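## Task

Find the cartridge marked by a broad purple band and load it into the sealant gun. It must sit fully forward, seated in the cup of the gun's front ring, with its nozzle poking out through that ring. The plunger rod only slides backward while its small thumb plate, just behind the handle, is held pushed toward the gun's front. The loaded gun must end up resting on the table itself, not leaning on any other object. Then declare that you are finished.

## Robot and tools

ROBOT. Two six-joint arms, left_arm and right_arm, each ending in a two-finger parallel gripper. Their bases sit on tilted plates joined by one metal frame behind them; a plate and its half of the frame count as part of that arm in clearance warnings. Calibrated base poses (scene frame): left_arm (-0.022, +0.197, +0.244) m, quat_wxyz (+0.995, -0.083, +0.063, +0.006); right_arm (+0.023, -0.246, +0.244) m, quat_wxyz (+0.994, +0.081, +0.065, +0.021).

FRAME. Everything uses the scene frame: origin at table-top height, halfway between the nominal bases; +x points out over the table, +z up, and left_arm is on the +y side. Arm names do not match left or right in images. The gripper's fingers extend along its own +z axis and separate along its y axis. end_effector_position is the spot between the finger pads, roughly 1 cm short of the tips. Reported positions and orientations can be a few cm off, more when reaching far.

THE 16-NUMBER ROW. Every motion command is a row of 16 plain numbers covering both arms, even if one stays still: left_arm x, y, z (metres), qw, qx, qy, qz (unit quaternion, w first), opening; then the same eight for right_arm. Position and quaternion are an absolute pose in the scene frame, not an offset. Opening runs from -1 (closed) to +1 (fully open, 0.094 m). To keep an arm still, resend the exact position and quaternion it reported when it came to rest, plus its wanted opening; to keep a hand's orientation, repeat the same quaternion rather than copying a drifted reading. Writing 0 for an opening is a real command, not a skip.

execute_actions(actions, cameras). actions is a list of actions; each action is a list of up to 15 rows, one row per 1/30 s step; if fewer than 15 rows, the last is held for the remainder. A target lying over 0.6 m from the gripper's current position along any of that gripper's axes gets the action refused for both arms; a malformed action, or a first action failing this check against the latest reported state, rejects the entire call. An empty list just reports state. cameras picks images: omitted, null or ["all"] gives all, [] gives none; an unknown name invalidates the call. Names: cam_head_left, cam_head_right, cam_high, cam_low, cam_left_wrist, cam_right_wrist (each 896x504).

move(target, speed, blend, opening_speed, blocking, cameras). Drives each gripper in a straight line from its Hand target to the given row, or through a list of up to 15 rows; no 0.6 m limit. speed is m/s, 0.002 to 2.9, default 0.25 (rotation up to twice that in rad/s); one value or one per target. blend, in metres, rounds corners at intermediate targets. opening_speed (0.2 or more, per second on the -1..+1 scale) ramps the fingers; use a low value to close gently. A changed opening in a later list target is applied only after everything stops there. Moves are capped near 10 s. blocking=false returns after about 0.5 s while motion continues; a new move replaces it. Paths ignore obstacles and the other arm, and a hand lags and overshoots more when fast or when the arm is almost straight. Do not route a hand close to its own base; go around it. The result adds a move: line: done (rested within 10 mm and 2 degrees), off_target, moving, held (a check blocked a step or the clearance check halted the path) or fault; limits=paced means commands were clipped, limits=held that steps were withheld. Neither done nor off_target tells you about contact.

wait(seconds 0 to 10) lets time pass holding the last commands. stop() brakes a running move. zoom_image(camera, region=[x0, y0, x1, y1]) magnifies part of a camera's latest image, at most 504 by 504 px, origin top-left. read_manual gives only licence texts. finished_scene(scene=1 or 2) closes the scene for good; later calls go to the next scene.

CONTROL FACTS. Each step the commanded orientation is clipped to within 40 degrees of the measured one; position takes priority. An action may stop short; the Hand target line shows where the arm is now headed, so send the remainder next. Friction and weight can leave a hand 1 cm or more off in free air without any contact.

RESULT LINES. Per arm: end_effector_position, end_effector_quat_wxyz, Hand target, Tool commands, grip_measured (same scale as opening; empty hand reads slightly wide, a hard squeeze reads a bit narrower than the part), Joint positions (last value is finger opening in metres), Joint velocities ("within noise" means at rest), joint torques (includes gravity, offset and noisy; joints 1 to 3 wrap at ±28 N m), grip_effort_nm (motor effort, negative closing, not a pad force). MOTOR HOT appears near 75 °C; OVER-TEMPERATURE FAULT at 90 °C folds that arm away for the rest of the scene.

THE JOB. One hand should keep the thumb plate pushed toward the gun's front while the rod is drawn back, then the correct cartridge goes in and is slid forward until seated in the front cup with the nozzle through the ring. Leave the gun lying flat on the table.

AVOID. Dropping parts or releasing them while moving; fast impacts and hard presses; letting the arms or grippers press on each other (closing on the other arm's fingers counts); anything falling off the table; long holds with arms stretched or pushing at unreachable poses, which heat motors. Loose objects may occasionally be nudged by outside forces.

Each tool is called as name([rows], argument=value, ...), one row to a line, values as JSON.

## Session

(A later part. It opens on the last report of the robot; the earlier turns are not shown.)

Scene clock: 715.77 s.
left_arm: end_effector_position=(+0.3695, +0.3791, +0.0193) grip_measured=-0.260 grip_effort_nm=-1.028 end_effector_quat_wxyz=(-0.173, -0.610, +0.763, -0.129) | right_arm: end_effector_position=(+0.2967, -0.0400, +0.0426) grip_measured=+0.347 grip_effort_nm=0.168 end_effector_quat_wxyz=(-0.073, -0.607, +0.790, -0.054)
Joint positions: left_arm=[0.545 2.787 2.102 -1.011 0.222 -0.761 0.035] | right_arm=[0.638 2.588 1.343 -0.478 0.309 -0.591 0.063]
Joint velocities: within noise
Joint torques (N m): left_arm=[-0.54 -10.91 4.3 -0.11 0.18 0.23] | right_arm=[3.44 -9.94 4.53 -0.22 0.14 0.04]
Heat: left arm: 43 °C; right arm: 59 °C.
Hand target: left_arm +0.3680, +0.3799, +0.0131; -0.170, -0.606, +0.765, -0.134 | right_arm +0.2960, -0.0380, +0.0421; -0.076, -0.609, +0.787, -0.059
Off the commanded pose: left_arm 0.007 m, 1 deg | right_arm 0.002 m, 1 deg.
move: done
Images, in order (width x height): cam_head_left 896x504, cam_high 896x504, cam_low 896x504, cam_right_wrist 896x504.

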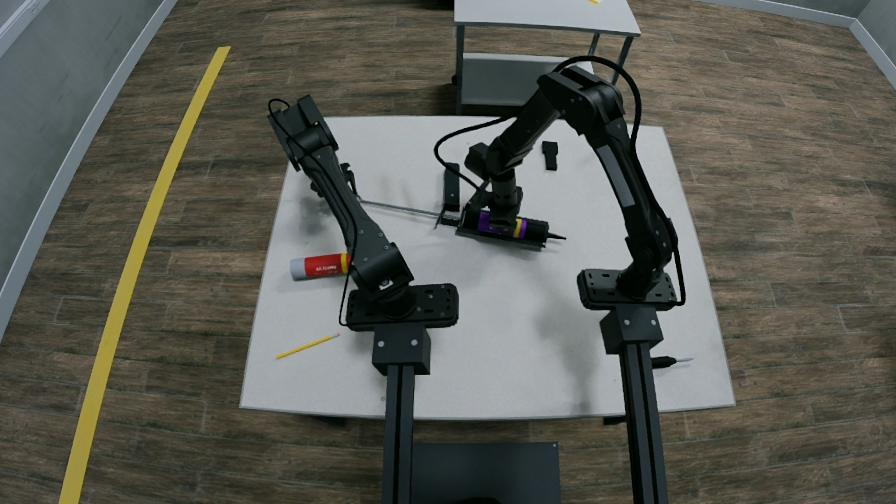

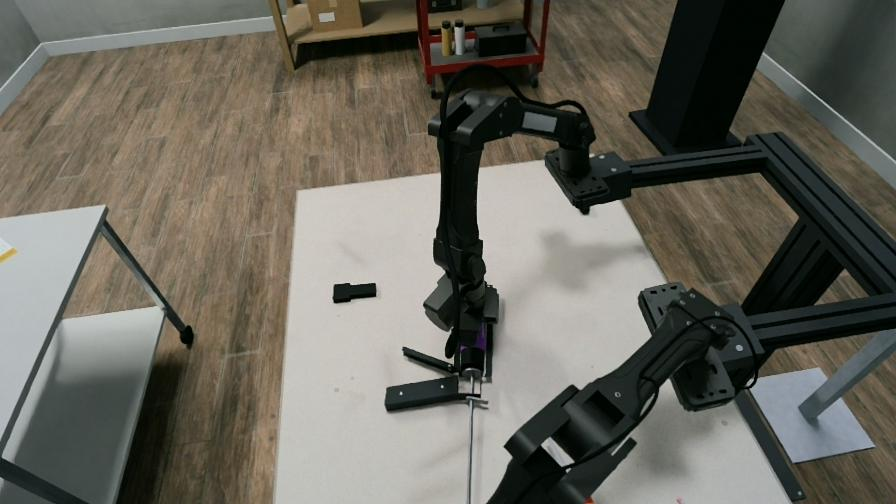

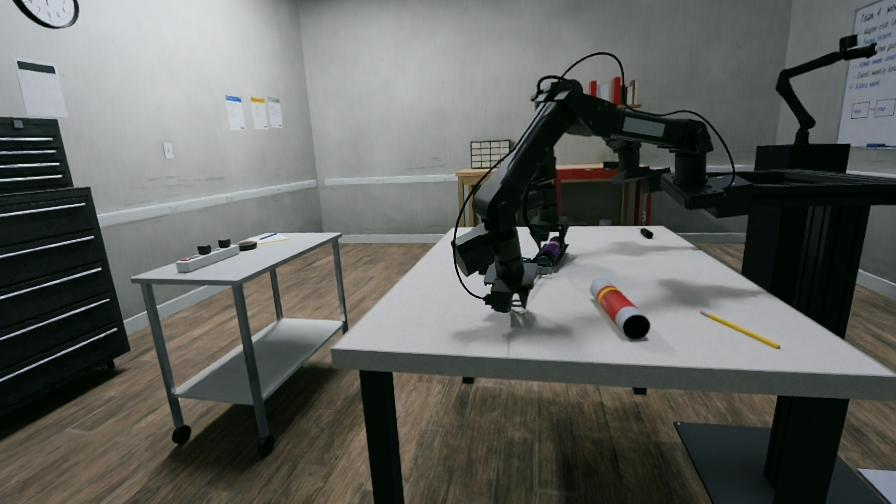

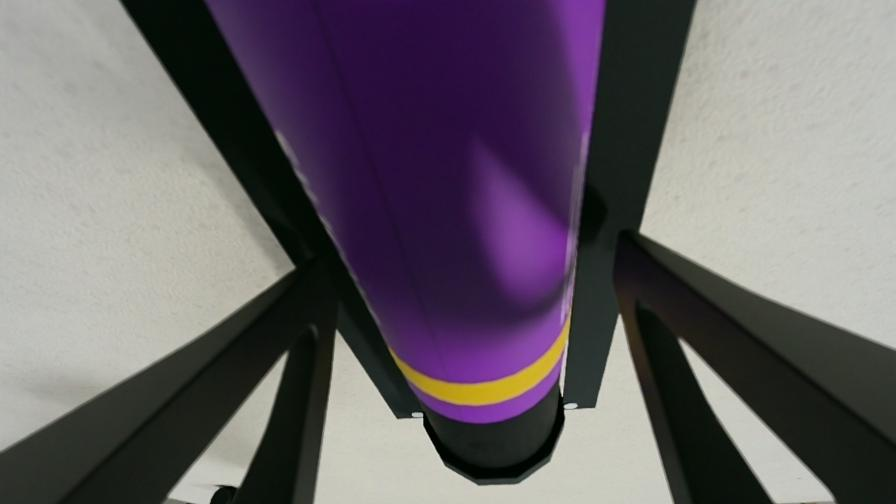

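move([
  [0.3680, 0.3800, 0.013, -0.170, -0.606, 0.765, -0.134, -0.4, 0.2985, -0.036, 0.14, -0.0414, -0.6114, 0.7896, -0.032, 0.5],
  [0.3680, 0.3800, 0.013, -0.170, -0.606, 0.765, -0.134, -0.4, 0.27, -0.06, 0.27, 0.343, -0.057, 0.937, -0.021, 0.5],
], speed=[0.12, 0.6])

zoom_image(camera="cam_high", region=[400, 260, 540, 420])

zoom_image(camera="cam_low", region=[500, 210, 620, 290])

Scene clock: 725.40 s.
left_arm: end_effector_position=(+0.3695, +0.3791, +0.0193) grip_measured=-0.260 grip_effort_nm=-1.028 end_effector_quat_wxyz=(-0.173, -0.610, +0.763, -0.129) | right_arm: end_effector_position=(+0.2680, -0.0631, +0.2642) grip_measured=+0.497 grip_effort_nm=0.164 end_effector_quat_wxyz=(+0.332, -0.060, +0.941, -0.018)
Joint positions: left_arm=[0.545 2.787 2.102 -1.011 0.222 -0.761 0.035] | right_arm=[1.023 1.592 0.603 -0.223 0.759 0.736 0.07]
Joint velocities: within noise
Joint torques (N m): left_arm=[-0.51 -10.95 4.29 -0.11 0.16 0.18] | right_arm=[2.67 -4.46 7.2 0.88 0.52 0.08]
Heat: left arm: 43 °C; right arm: 57 °C.
Hand target: left_arm +0.3680, +0.3799, +0.0131; -0.170, -0.606, +0.765, -0.134 | right_arm +0.2700, -0.0599, +0.2700; +0.343, -0.057, +0.937, -0.020
Off the commanded pose: left_arm 0.007 m, 1 deg | right_arm 0.007 m, 1 deg.
move: done

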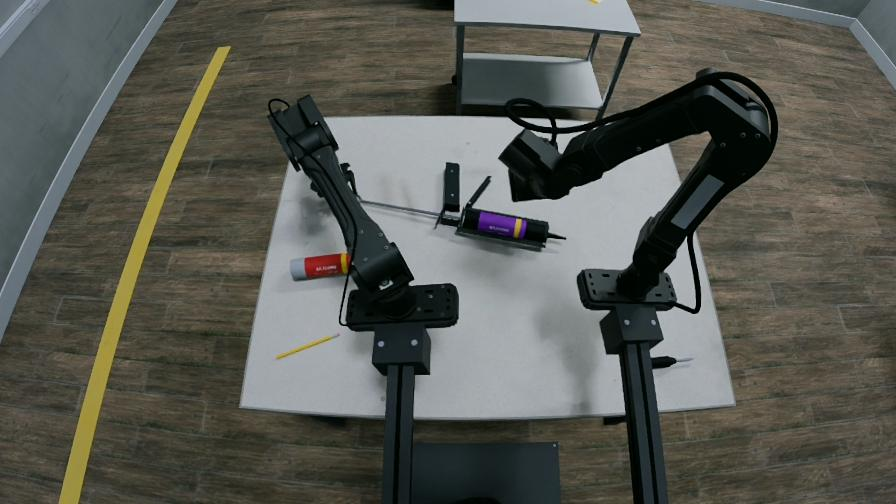

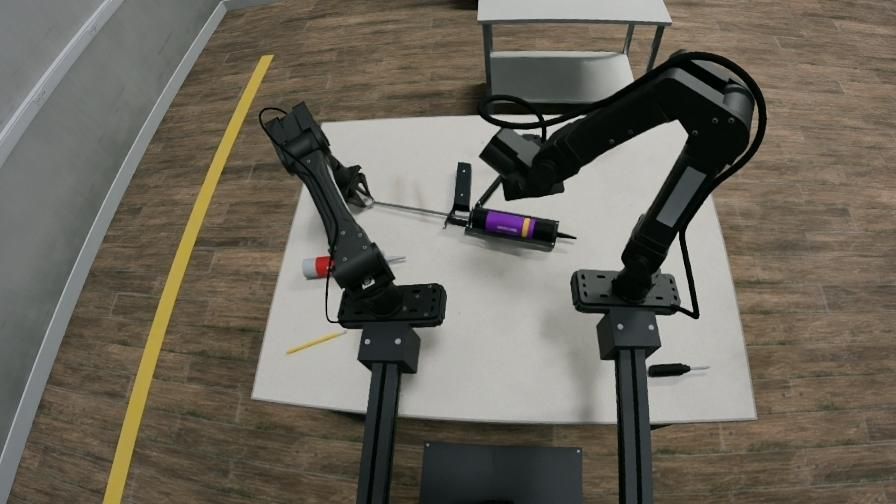

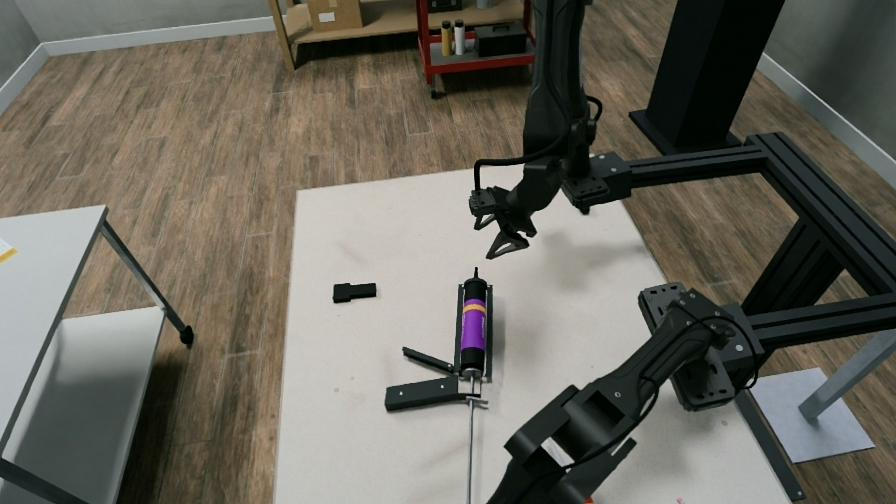

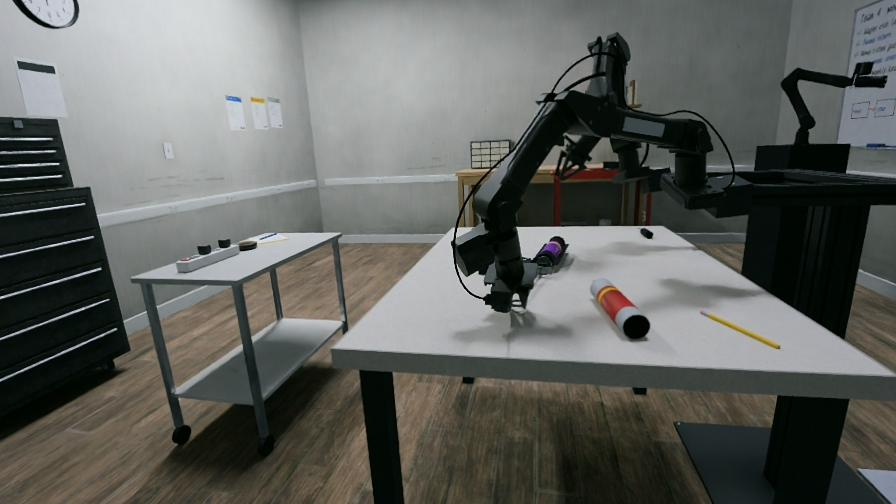

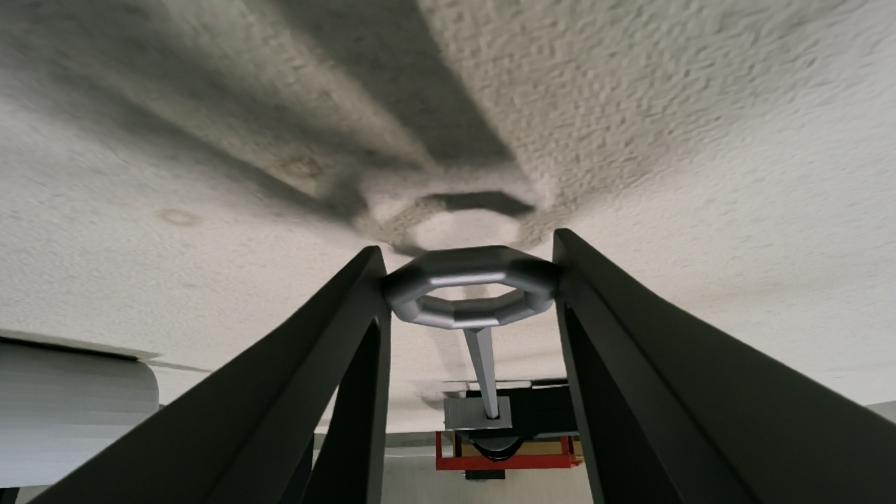

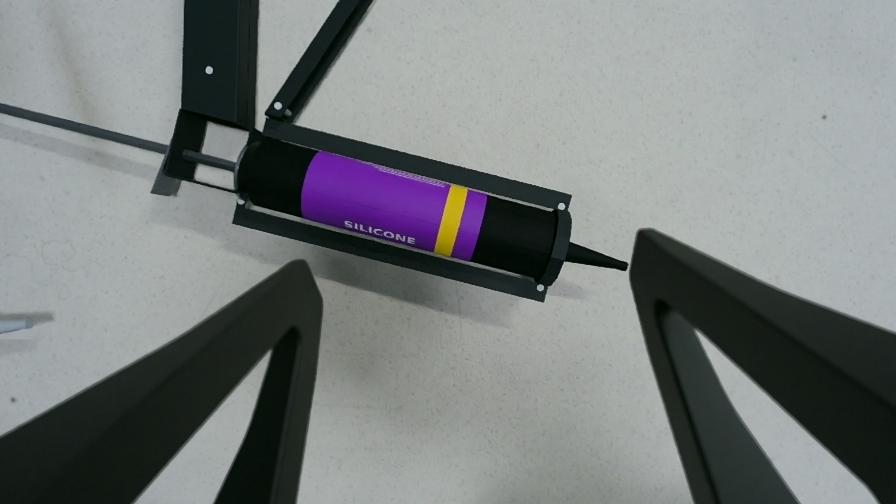

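Scaled by 3.150 from the camera's 896x504 image, which has a finer 1280x720 frame.

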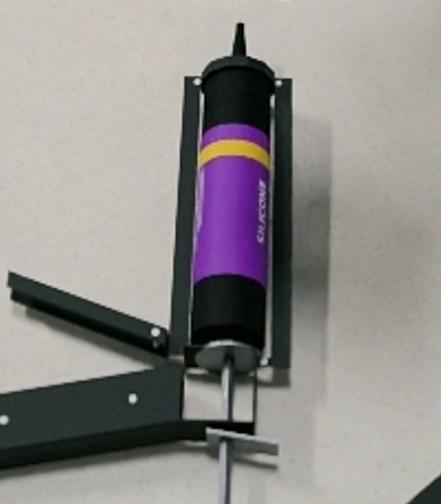

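Scaled by 4.200 from the camera's 896x504 image, which has a finer 1280x720 frame.

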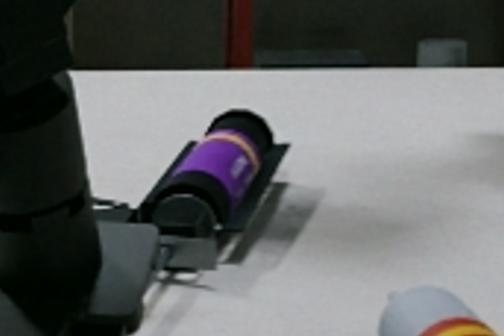

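zoom_image(camera="cam_right_wrist", region=[150, 90, 400, 240])

zoom_image(camera="cam_right_wrist", region=[440, 160, 640, 310])

Scaled by 2.016 from the camera's 896x504 image, which has a finer 1280x720 frame.

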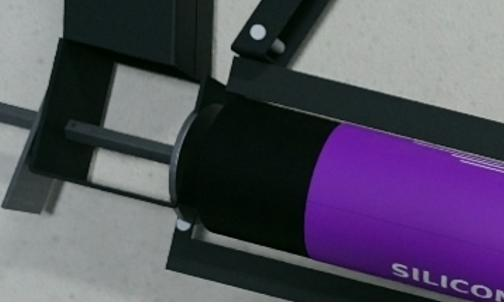

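Scaled by 2.520 from the camera's 896x504 image, which has a finer 1280x720 frame.

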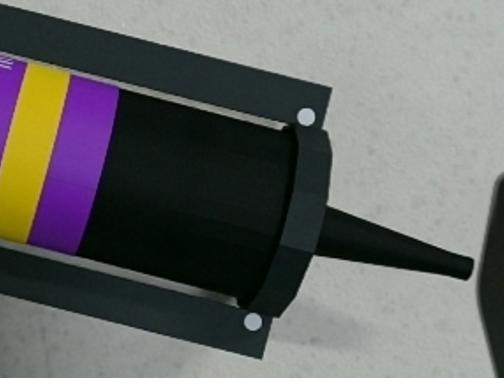

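move([
  [0.3640, 0.3590, 0.014, -0.170, -0.606, 0.765, -0.134, -0.4, 0.27, -0.06, 0.27, 0.343, -0.057, 0.937, -0.021, 0.5],
], speed=0.04, cameras=["cam_left_wrist","cam_right_wrist"])

zoom_image(camera="cam_right_wrist", region=[150, 90, 400, 240])

zoom_image(camera="cam_right_wrist", region=[440, 160, 640, 310])

Scene clock: 732.23 s.
left_arm: end_effector_position=(+0.3619, +0.3725, +0.0131) grip_measured=-0.260 grip_effort_nm=-1.033 end_effector_quat_wxyz=(-0.167, -0.615, +0.760, -0.132) | right_arm: end_effector_position=(+0.2680, -0.0632, +0.2642) grip_measured=+0.497 grip_effort_nm=0.164 end_effector_quat_wxyz=(+0.332, -0.059, +0.941, -0.018)
Joint positions: left_arm=[0.545 2.752 1.993 -0.923 0.227 -0.773 0.035] | right_arm=[1.023 1.592 0.603 -0.224 0.76 0.737 0.07]
Joint velocities: within noise
Joint torques (N m): left_arm=[-3.52 -12.18 2.04 -0.12 0.17 -0.03] | right_arm=[2.61 -4.45 7.1 0.89 0.52 0.13]
Heat: left arm: 44 °C; right arm: 54 °C.
Hand target: left_arm +0.3637, +0.3591, +0.0139; -0.171, -0.606, +0.765, -0.134 | right_arm +0.2700, -0.0599, +0.2700; +0.343, -0.057, +0.937, -0.020
Off the commanded pose: left_arm 0.014 m, 1 deg | right_arm 0.007 m, 1 deg.
move: off_target (left_arm)
Images, in order (width x height): cam_left_wrist 896x504, cam_right_wrist 896x504.

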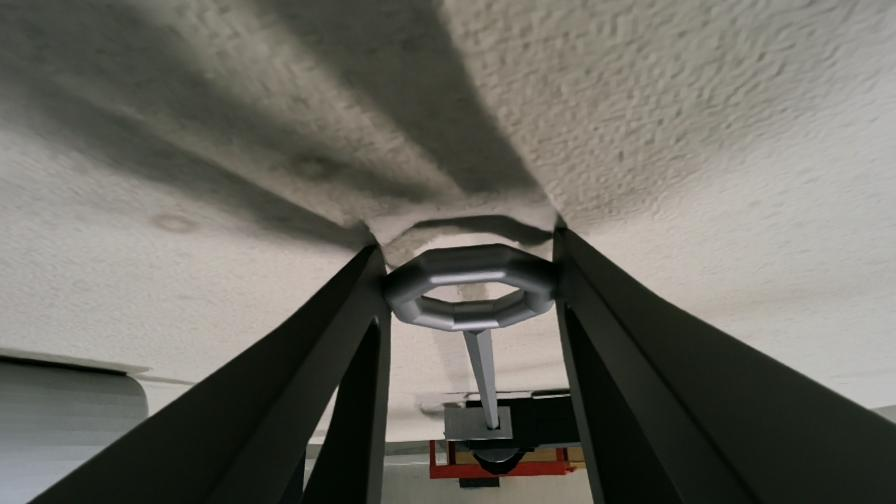

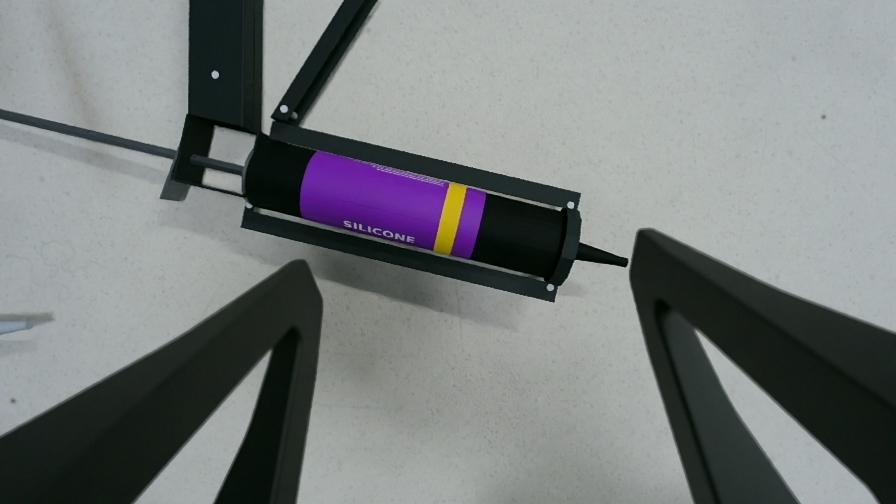

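Scaled by 2.016 from the camera's 896x504 image, which has a finer 1280x720 frame.

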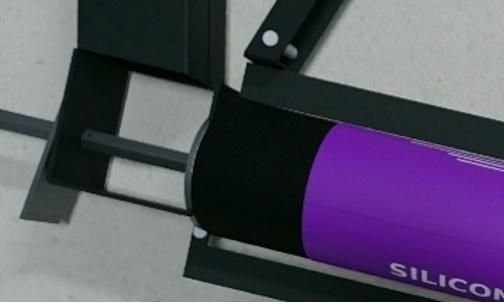

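Scaled by 2.520 from the camera's 896x504 image, which has a finer 1280x720 frame.

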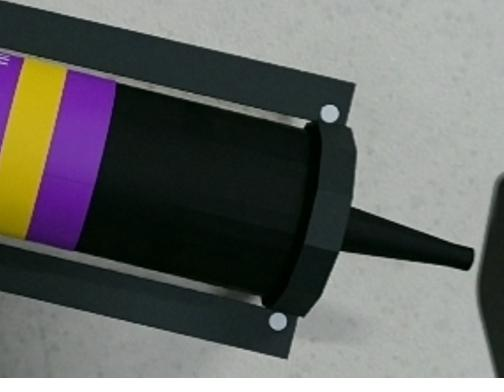

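move([
  [0.3650, 0.3670, 0.013, -0.170, -0.606, 0.765, -0.134, -0.4, 0.385, 0.105, 0.13, 0.0, 0.0, 1.0, 0.0, 0.6],
], speed=0.3, cameras=["cam_high","cam_right_wrist"])

Scene clock: 743.73 s.
left_arm: end_effector_position=(+0.3629, +0.3732, +0.0140) grip_measured=-0.260 grip_effort_nm=-1.028 end_effector_quat_wxyz=(-0.166, -0.615, +0.760, -0.132) | right_arm: end_effector_position=(+0.3850, +0.1039, +0.1325) grip_measured=+0.597 grip_effort_nm=0.168 end_effector_quat_wxyz=(+0.005, -0.005, +1.000, +0.001)
Joint positions: left_arm=[0.545 2.752 1.998 -0.927 0.227 -0.773 0.035] | right_arm=[0.752 2.775 2.193 -1 0.213 0.785 0.075]
Joint velocities: within noise
Joint torques (N m): left_arm=[-2.39 -10.65 5.34 -0.32 0.17 0.12] | right_arm=[3.07 -12.31 8.31 0.1 -0.06 0.11]
Heat: left arm: 45 °C; right arm: 53 °C.
Hand target: left_arm +0.3649, +0.3670, +0.0130; -0.170, -0.606, +0.765, -0.134 | right_arm +0.3850, +0.1049, +0.1300; +0.000, +0.000, +1.000, +0.000
Off the commanded pose: left_arm 0.007 m, 1 deg | right_arm 0.003 m, 1 deg.
move: done
Images, in order (width x height): cam_high 896x504, cam_right_wrist 896x504.

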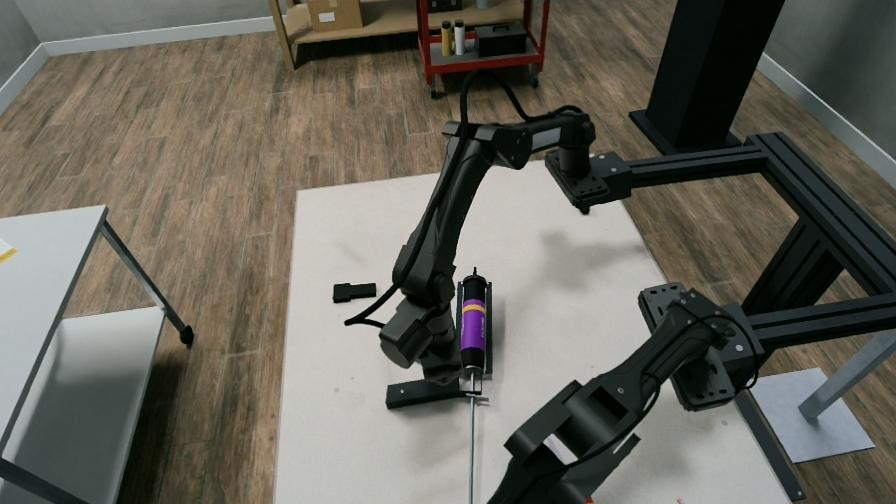

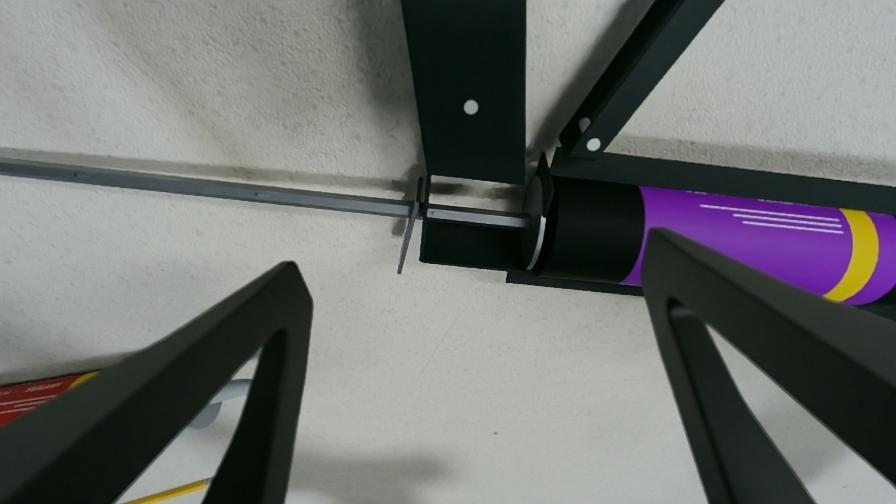

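move([
  [0.3650, 0.3670, 0.013, -0.170, -0.606, 0.765, -0.134, -0.4, 0.392, 0.103, 0.030, 0.0, 0.0, 1.0, 0.0, 0.6],
  [0.3650, 0.3670, 0.013, -0.170, -0.606, 0.765, -0.134, -0.4, 0.392, 0.103, 0.030, 0.0, 0.0, 1.0, 0.0, -0.4],
], speed=0.12, opening_speed=0.6, cameras=["cam_high","cam_right_wrist"])

Scene clock: 752.83 s.
left_arm: end_effector_position=(+0.3627, +0.3731, +0.0141) grip_measured=-0.260 grip_effort_nm=-1.033 end_effector_quat_wxyz=(-0.166, -0.615, +0.760, -0.132) | right_arm: end_effector_position=(+0.3863, +0.0993, +0.0329) grip_measured=-0.181 grip_effort_nm=-1.004 end_effector_quat_wxyz=(-0.006, -0.004, +1.000, -0.008)
Joint positions: left_arm=[0.545 2.752 1.998 -0.928 0.227 -0.773 0.035] | right_arm=[0.702 3.031 2.315 -0.884 0.213 0.742 0.038]
Joint velocities: left_arm=[-0.007 -0.017 0.046 -0.051 -0.022 0.022 0] | right_arm=[within noise]
Joint torques (N m): left_arm=[-2.3 -10.71 5.37 -0.32 0.16 0.13] | right_arm=[2.85 -12.81 7.87 0.32 -0.01 -0.02]
Heat: left arm: 45 °C; right arm: 56 °C.
Hand target: left_arm +0.3649, +0.3669, +0.0130; -0.170, -0.606, +0.765, -0.134 | right_arm +0.3919, +0.1028, +0.0302; +0.000, +0.000, +1.000, +0.000
Off the commanded pose: left_arm 0.007 m, 1 deg | right_arm 0.007 m, 1 deg.
move: done
Images, in order (width x height): cam_high 896x504, cam_right_wrist 896x504.

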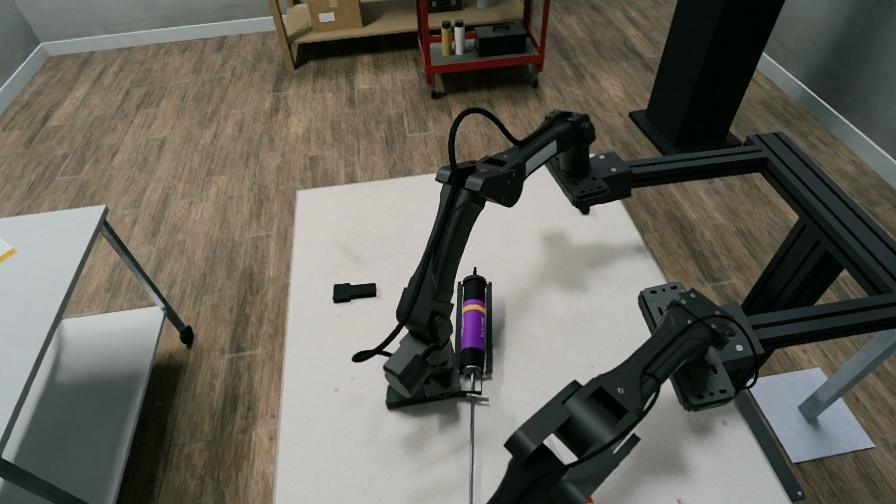

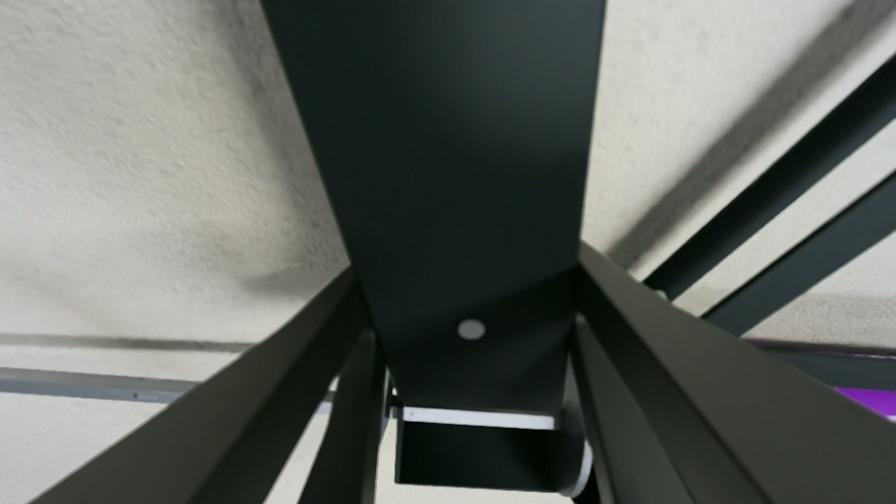

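move([
  [0.3610, 0.3500, 0.014, -0.170, -0.606, 0.765, -0.134, -0.4, 0.392, 0.103, 0.030, 0.0, 0.0, 1.0, 0.0, -0.4],
], speed=0.04, cameras=["cam_high","cam_right_wrist","cam_head_left"])

zoom_image(camera="cam_high", region=[400, 260, 540, 420])

zoom_image(camera="cam_head_left", region=[420, 170, 570, 270])

Scene clock: 757.10 s.
left_arm: end_effector_position=(+0.3610, +0.3712, +0.0131) grip_measured=-0.260 grip_effort_nm=-1.028 end_effector_quat_wxyz=(-0.156, -0.617, +0.760, -0.127) | right_arm: end_effector_position=(+0.3862, +0.0991, +0.0329) grip_measured=-0.181 grip_effort_nm=-1.004 end_effector_quat_wxyz=(-0.006, -0.004, +1.000, -0.009)
Joint positions: left_arm=[0.539 2.724 1.937 -0.873 0.216 -0.786 0.035] | right_arm=[0.702 3.031 2.315 -0.885 0.213 0.742 0.038]
Joint velocities: within noise
Joint torques (N m): left_arm=[-4.08 -11.75 1.69 -0.19 0.26 -0.04] | right_arm=[2.82 -12.85 7.8 0.32 -0.04 -0.02]
Heat: left arm: 45 °C; right arm: 56 °C.
Hand target: left_arm +0.3606, +0.3505, +0.0140; -0.170, -0.606, +0.765, -0.134 | right_arm +0.3919, +0.1029, +0.0302; +0.000, +0.000, +1.000, +0.000
Off the commanded pose: left_arm 0.021 m, 2 deg | right_arm 0.008 m, 1 deg.
move: off_target (left_arm)
Images, in order (width x height): cam_head_left 896x504, cam_high 896x504, cam_right_wrist 896x504.

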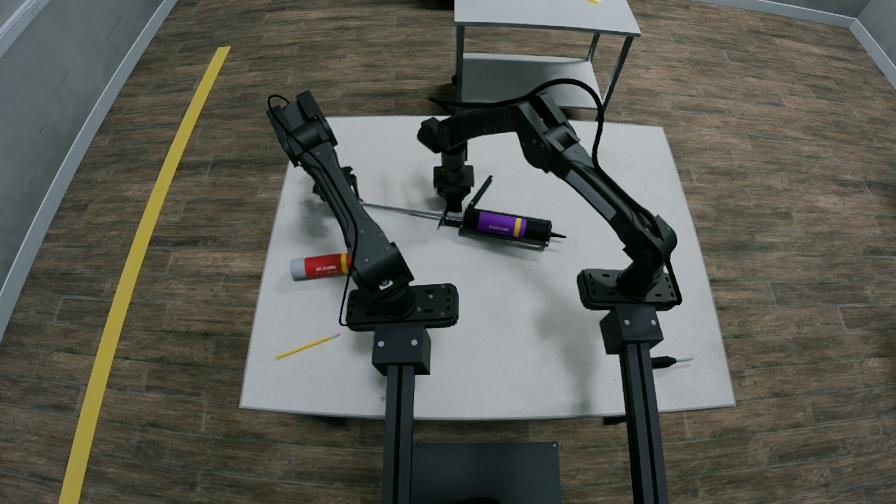

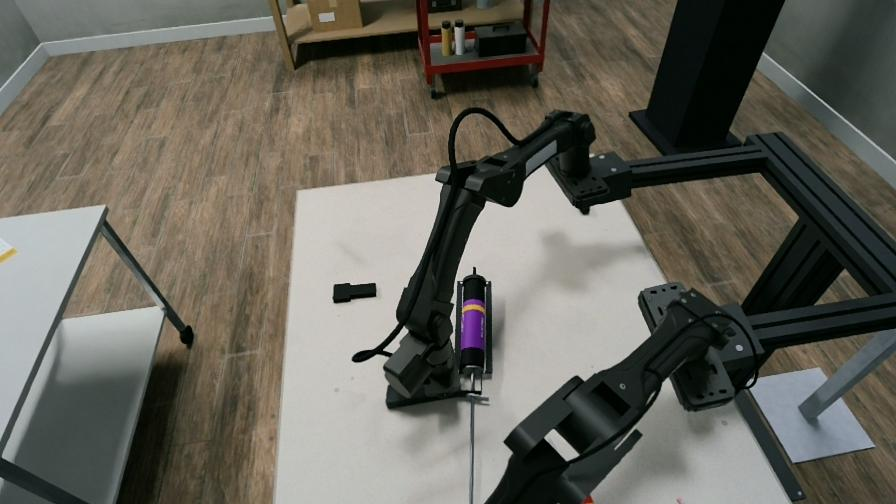

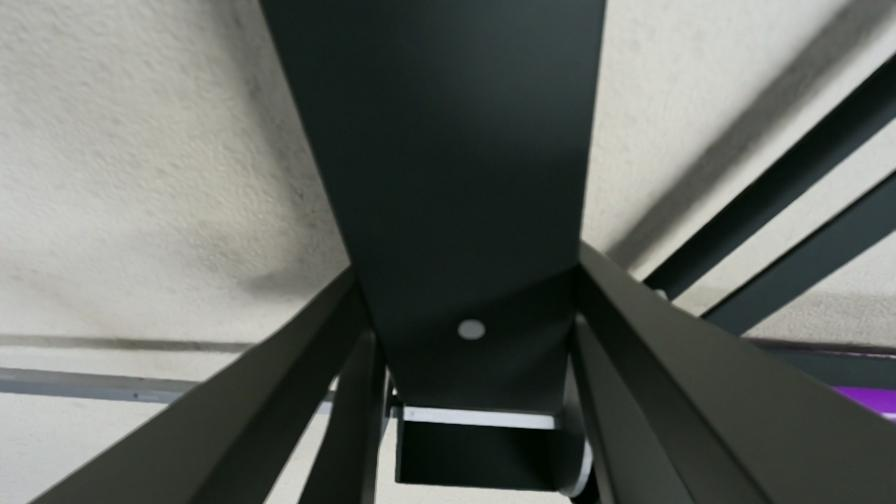

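Scaled by 3.150 from the camera's 896x504 image, which has a finer 1280x720 frame.

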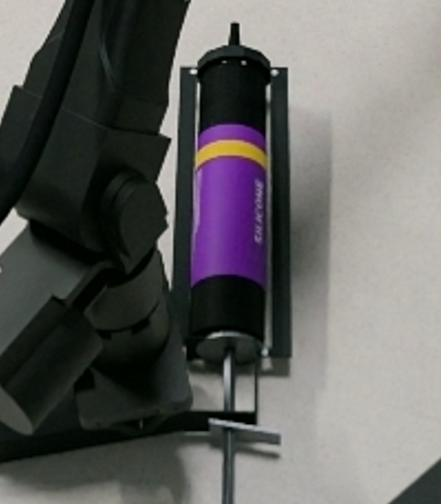

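Scaled by 3.360 from the camera's 896x504 image, which has a finer 1280x720 frame.

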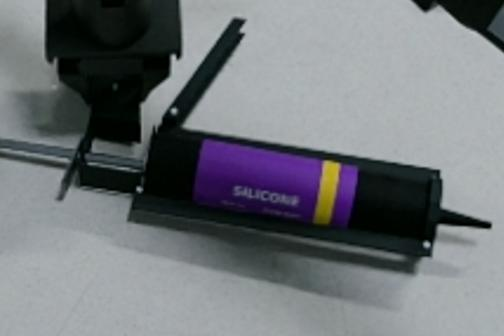

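move([
  [0.3580, 0.3360, 0.014, -0.170, -0.606, 0.765, -0.134, -0.5, 0.392, 0.103, 0.030, 0.0, 0.0, 1.0, 0.0, -0.4],
], speed=0.04, cameras=["cam_left_wrist","cam_right_wrist","cam_head_left"])

zoom_image(camera="cam_head_left", region=[420, 170, 570, 270])

Scene clock: 762.13 s.
left_arm: end_effector_position=(+0.3604, +0.3693, +0.0130) grip_measured=-0.260 grip_effort_nm=-1.028 end_effector_quat_wxyz=(-0.142, -0.621, +0.762, -0.116) | right_arm: end_effector_position=(+0.3864, +0.0979, +0.0328) grip_measured=-0.181 grip_effort_nm=-1.009 end_effector_quat_wxyz=(-0.007, -0.004, +1.000, -0.010)
Joint positions: left_arm=[0.527 2.69 1.868 -0.808 0.192 -0.808 0.035] | right_arm=[0.7 3.031 2.315 -0.888 0.213 0.741 0.038]
Joint velocities: within noise
Joint torques (N m): left_arm=[-5.07 -11.15 1.47 -0.28 0.48 -0.03] | right_arm=[2.99 -12.75 7.79 0.34 -0.03 0]
Heat: left arm: 46 °C; right arm: 56 °C.
Hand target: left_arm +0.3573, +0.3373, +0.0141; -0.171, -0.607, +0.765, -0.133 | right_arm +0.3919, +0.1028, +0.0303; +0.000, +0.000, +1.000, +0.000
Off the commanded pose: left_arm 0.033 m, 4 deg | right_arm 0.008 m, 1 deg.
move: off_target (left_arm)
Images, in order (width x height): cam_head_left 896x504, cam_left_wrist 896x504, cam_right_wrist 896x504.

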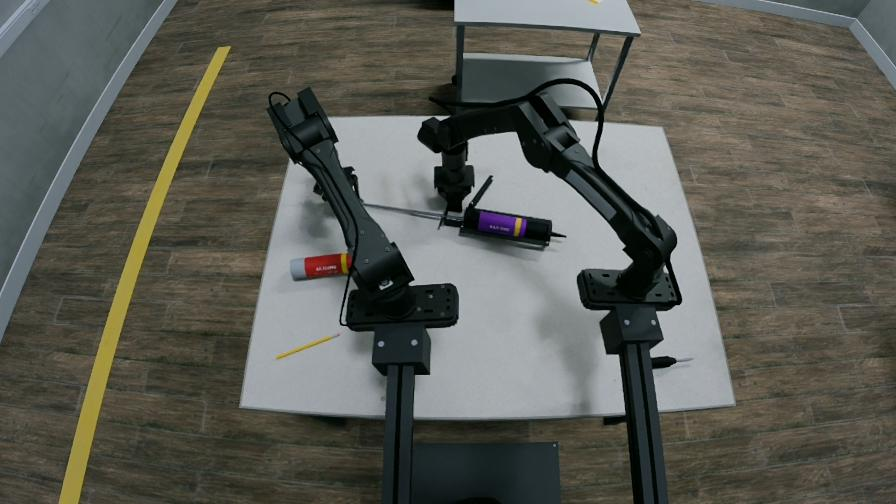

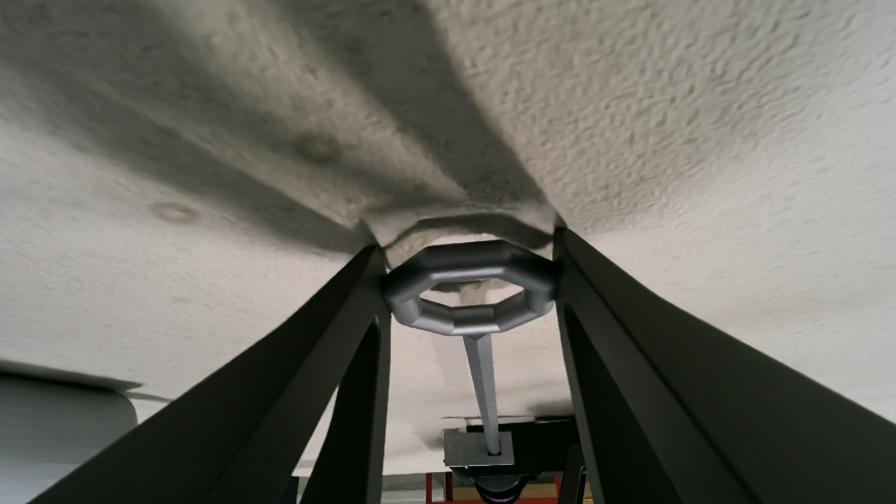

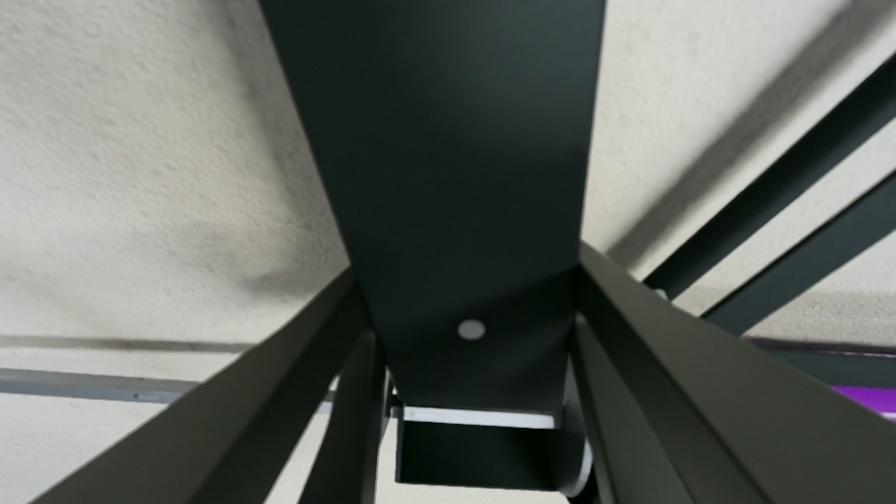

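Scaled by 3.360 from the camera's 896x504 image, which has a finer 1280x720 frame.

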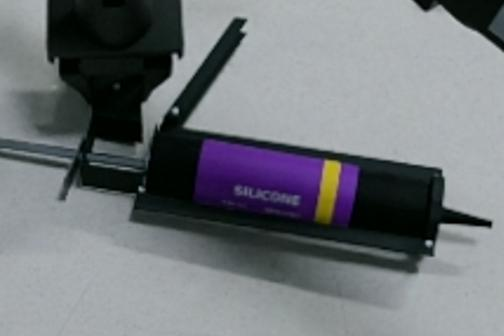

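move([
  [0.3620, 0.3660, 0.014, -0.170, -0.606, 0.765, -0.134, -0.4, 0.392, 0.103, 0.030, 0.0, 0.0, 1.0, 0.0, 0.5],
  [0.3620, 0.3660, 0.014, -0.170, -0.606, 0.765, -0.134, -0.4, 0.392, 0.103, 0.14, 0.0, 0.0, 1.0, 0.0, 0.5],
  [0.3620, 0.3660, 0.014, -0.170, -0.606, 0.765, -0.134, -0.4, 0.297, -0.036, 0.14, 0.0, -0.6122, 0.7907, 0.0, 0.5],
  [0.3620, 0.3660, 0.014, -0.170, -0.606, 0.765, -0.134, -0.4, 0.297, -0.036, 0.085, 0.0, -0.6122, 0.7907, 0.0, 0.5],
], speed=[0.1,0.2,0.5,0.15], opening_speed=1.0, cameras=["cam_right_wrist","cam_high"])

zoom_image(camera="cam_high", region=[400, 260, 540, 420])

Scene clock: 773.73 s.
left_arm: end_effector_position=(+0.3650, +0.3706, +0.0208) grip_measured=-0.260 grip_effort_nm=-1.033 end_effector_quat_wxyz=(-0.157, -0.615, +0.763, -0.122) | right_arm: end_effector_position=(+0.2943, -0.0385, +0.0876) grip_measured=+0.497 grip_effort_nm=0.164 end_effector_quat_wxyz=(-0.007, -0.614, +0.789, -0.005)
Joint positions: left_arm=[0.529 2.714 1.953 -0.9 0.207 -0.791 0.035] | right_arm=[0.627 2.353 1.124 -0.35 0.218 -0.651 0.07]
Joint velocities: within noise
Joint torques (N m): left_arm=[-0.72 -9.09 6.53 -0.39 0.3 0.38] | right_arm=[1.85 -9.14 3.73 0.45 -0.08 -0.07]
Heat: left arm: 46 °C; right arm: 57 °C.
Hand target: left_arm +0.3619, +0.3659, +0.0142; -0.169, -0.607, +0.765, -0.134 | right_arm +0.2969, -0.0360, +0.0851; +0.000, -0.612, +0.791, +0.000
Off the commanded pose: left_arm 0.009 m, 2 deg | right_arm 0.005 m, 1 deg.
move: done
Images, in order (width x height): cam_high 896x504, cam_right_wrist 896x504.

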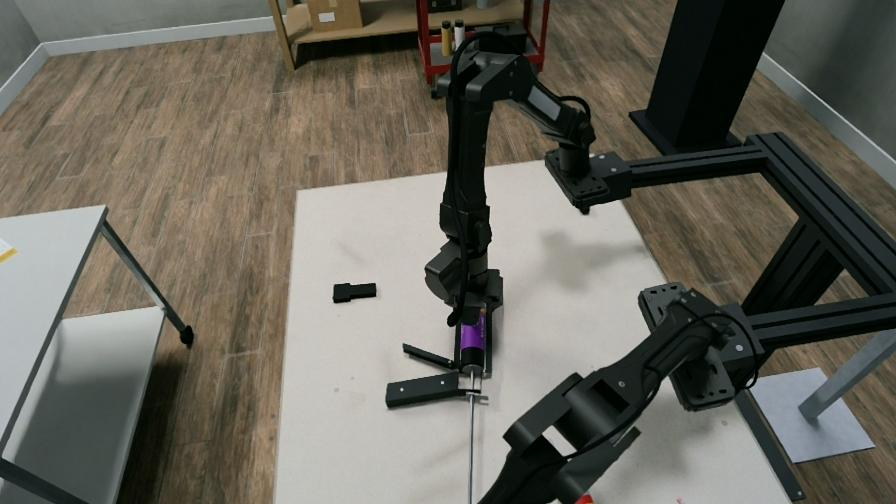

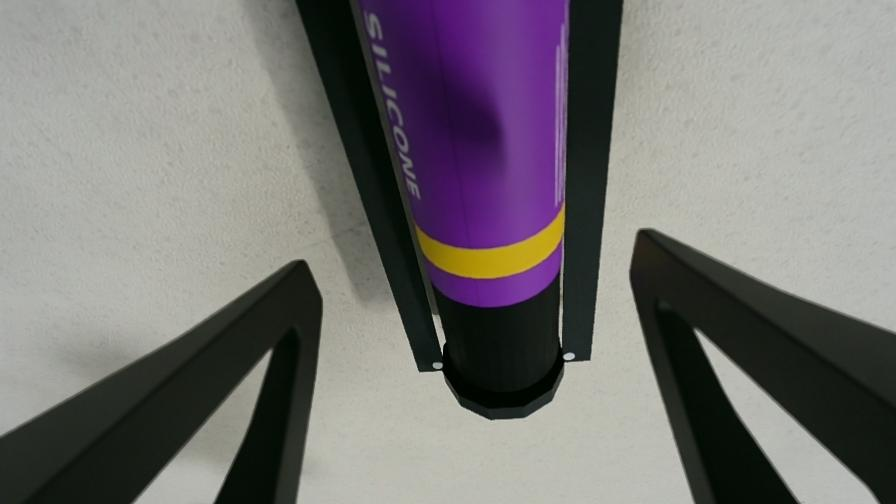

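Scaled by 3.150 from the camera's 896x504 image, which has a finer 1280x720 frame.

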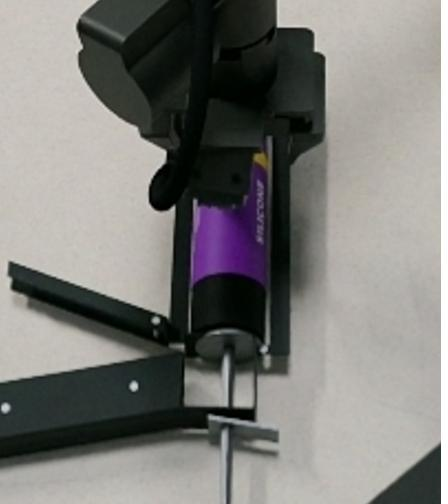

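move([
  [0.3620, 0.3660, 0.014, -0.170, -0.606, 0.765, -0.134, -0.4, 0.2965, -0.038, 0.042, 0.0, -0.6122, 0.7907, 0.0, 0.5],
  [0.3620, 0.3660, 0.014, -0.170, -0.606, 0.765, -0.134, -0.4, 0.2965, -0.038, 0.042, 0.0, -0.6122, 0.7907, 0.0, -0.1],
], speed=0.1, opening_speed=0.5, cameras=["cam_right_wrist"])

zoom_image(camera="cam_right_wrist", region=[380, 350, 660, 504])

Scene clock: 780.60 s.
left_arm: end_effector_position=(+0.3651, +0.3703, +0.0209) grip_measured=-0.260 grip_effort_nm=-1.033 end_effector_quat_wxyz=(-0.157, -0.614, +0.763, -0.123) | right_arm: end_effector_position=(+0.2933, -0.0431, +0.0451) grip_measured=-0.092 grip_effort_nm=-0.403 end_effector_quat_wxyz=(-0.007, -0.613, +0.790, -0.008)
Joint positions: left_arm=[0.529 2.714 1.953 -0.9 0.209 -0.789 0.035] | right_arm=[0.595 2.484 1.133 -0.22 0.223 -0.682 0.043]
Joint velocities: within noise
Joint torques (N m): left_arm=[-0.72 -9.1 6.57 -0.4 0.31 0.32] | right_arm=[2.07 -8.92 4.15 0.34 -0.12 -0.04]
Heat: left arm: 44 °C; right arm: 56 °C.
Hand target: left_arm +0.3620, +0.3659, +0.0142; -0.169, -0.607, +0.765, -0.134 | right_arm +0.2964, -0.0381, +0.0422; +0.000, -0.612, +0.791, +0.000
Off the commanded pose: left_arm 0.009 m, 2 deg | right_arm 0.007 m, 1 deg.
move: done
Images, in order (width x height): cam_right_wrist 896x504.

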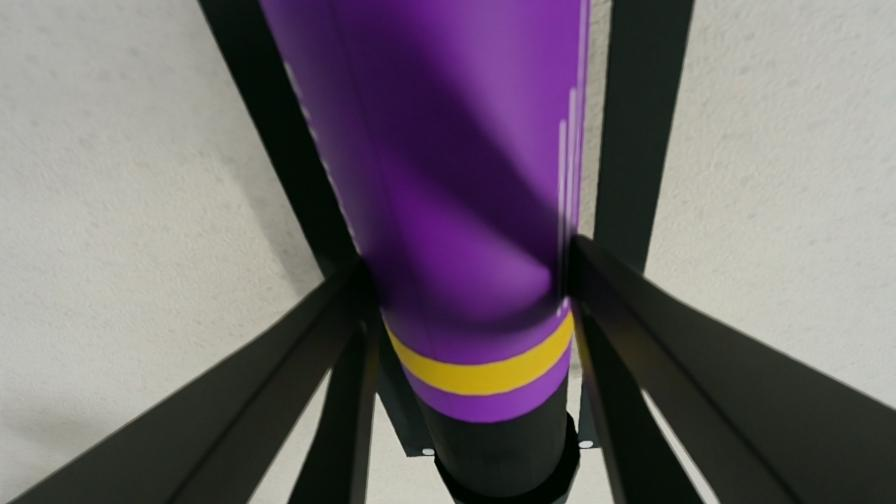

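Scaled by 1.800 from the camera's 896x504 image, which has a finer 1280x720 frame.

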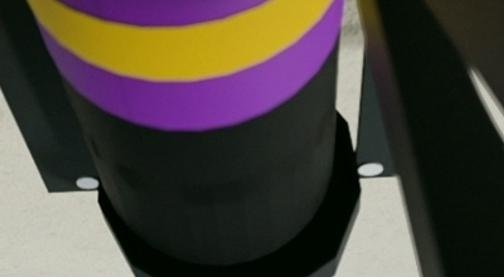

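move([
  [0.3620, 0.3660, 0.014, -0.170, -0.606, 0.765, -0.134, -0.4, 0.2965, -0.038, 0.042, 0.0, -0.6122, 0.7907, 0.0, 0.3],
  [0.3620, 0.3660, 0.014, -0.170, -0.606, 0.765, -0.134, -0.4, 0.2965, -0.036, 0.030, 0.0, -0.6122, 0.7907, 0.0, 0.3],
  [0.3620, 0.3660, 0.014, -0.170, -0.606, 0.765, -0.134, -0.4, 0.2965, -0.036, 0.030, 0.0, -0.6122, 0.7907, 0.0, -0.06],
], speed=0.05, opening_speed=0.5, cameras=["cam_right_wrist"])

Scene clock: 788.27 s.
left_arm: end_effector_position=(+0.3641, +0.3703, +0.0218) grip_measured=-0.260 grip_effort_nm=-1.028 end_effector_quat_wxyz=(-0.160, -0.615, +0.762, -0.123) | right_arm: end_effector_position=(+0.2937, -0.0413, +0.0356) grip_measured=-0.011 grip_effort_nm=-0.950 end_effector_quat_wxyz=(-0.008, -0.614, +0.789, -0.008)
Joint positions: left_arm=[0.53 2.714 1.955 -0.909 0.21 -0.789 0.035] | right_arm=[0.593 2.521 1.153 -0.206 0.224 -0.685 0.046]
Joint velocities: within noise
Joint torques (N m): left_arm=[-0.73 -9.11 6.37 -0.32 0.3 0.32] | right_arm=[1.99 -8.44 4.11 0.47 -0.13 -0.05]
Heat: left arm: 43 °C; right arm: 56 °C.
Hand target: left_arm +0.3618, +0.3659, +0.0142; -0.169, -0.607, +0.765, -0.134 | right_arm +0.2963, -0.0362, +0.0302; +0.000, -0.612, +0.791, +0.000
Off the commanded pose: left_arm 0.009 m, 2 deg | right_arm 0.008 m, 1 deg.
move: done; target 3's new opening was sent with right_arm's hand 0.011 m and 2 deg from that target
Images, in order (width x height): cam_right_wrist 896x504.

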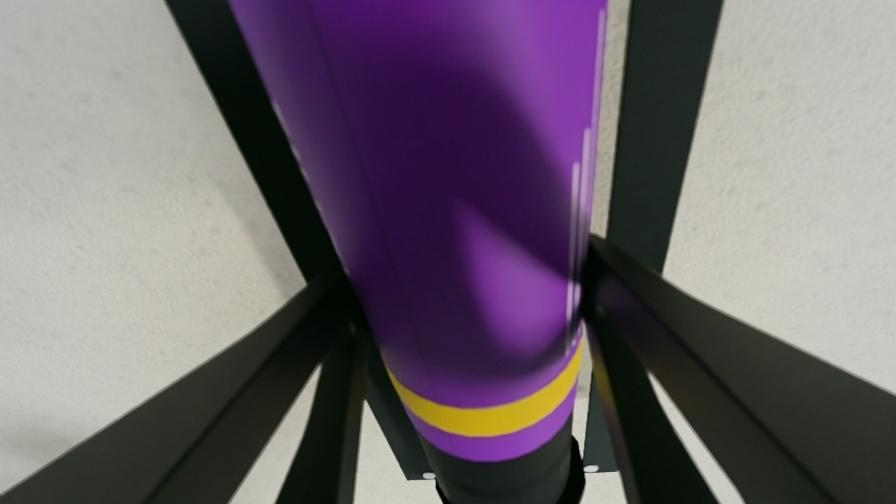

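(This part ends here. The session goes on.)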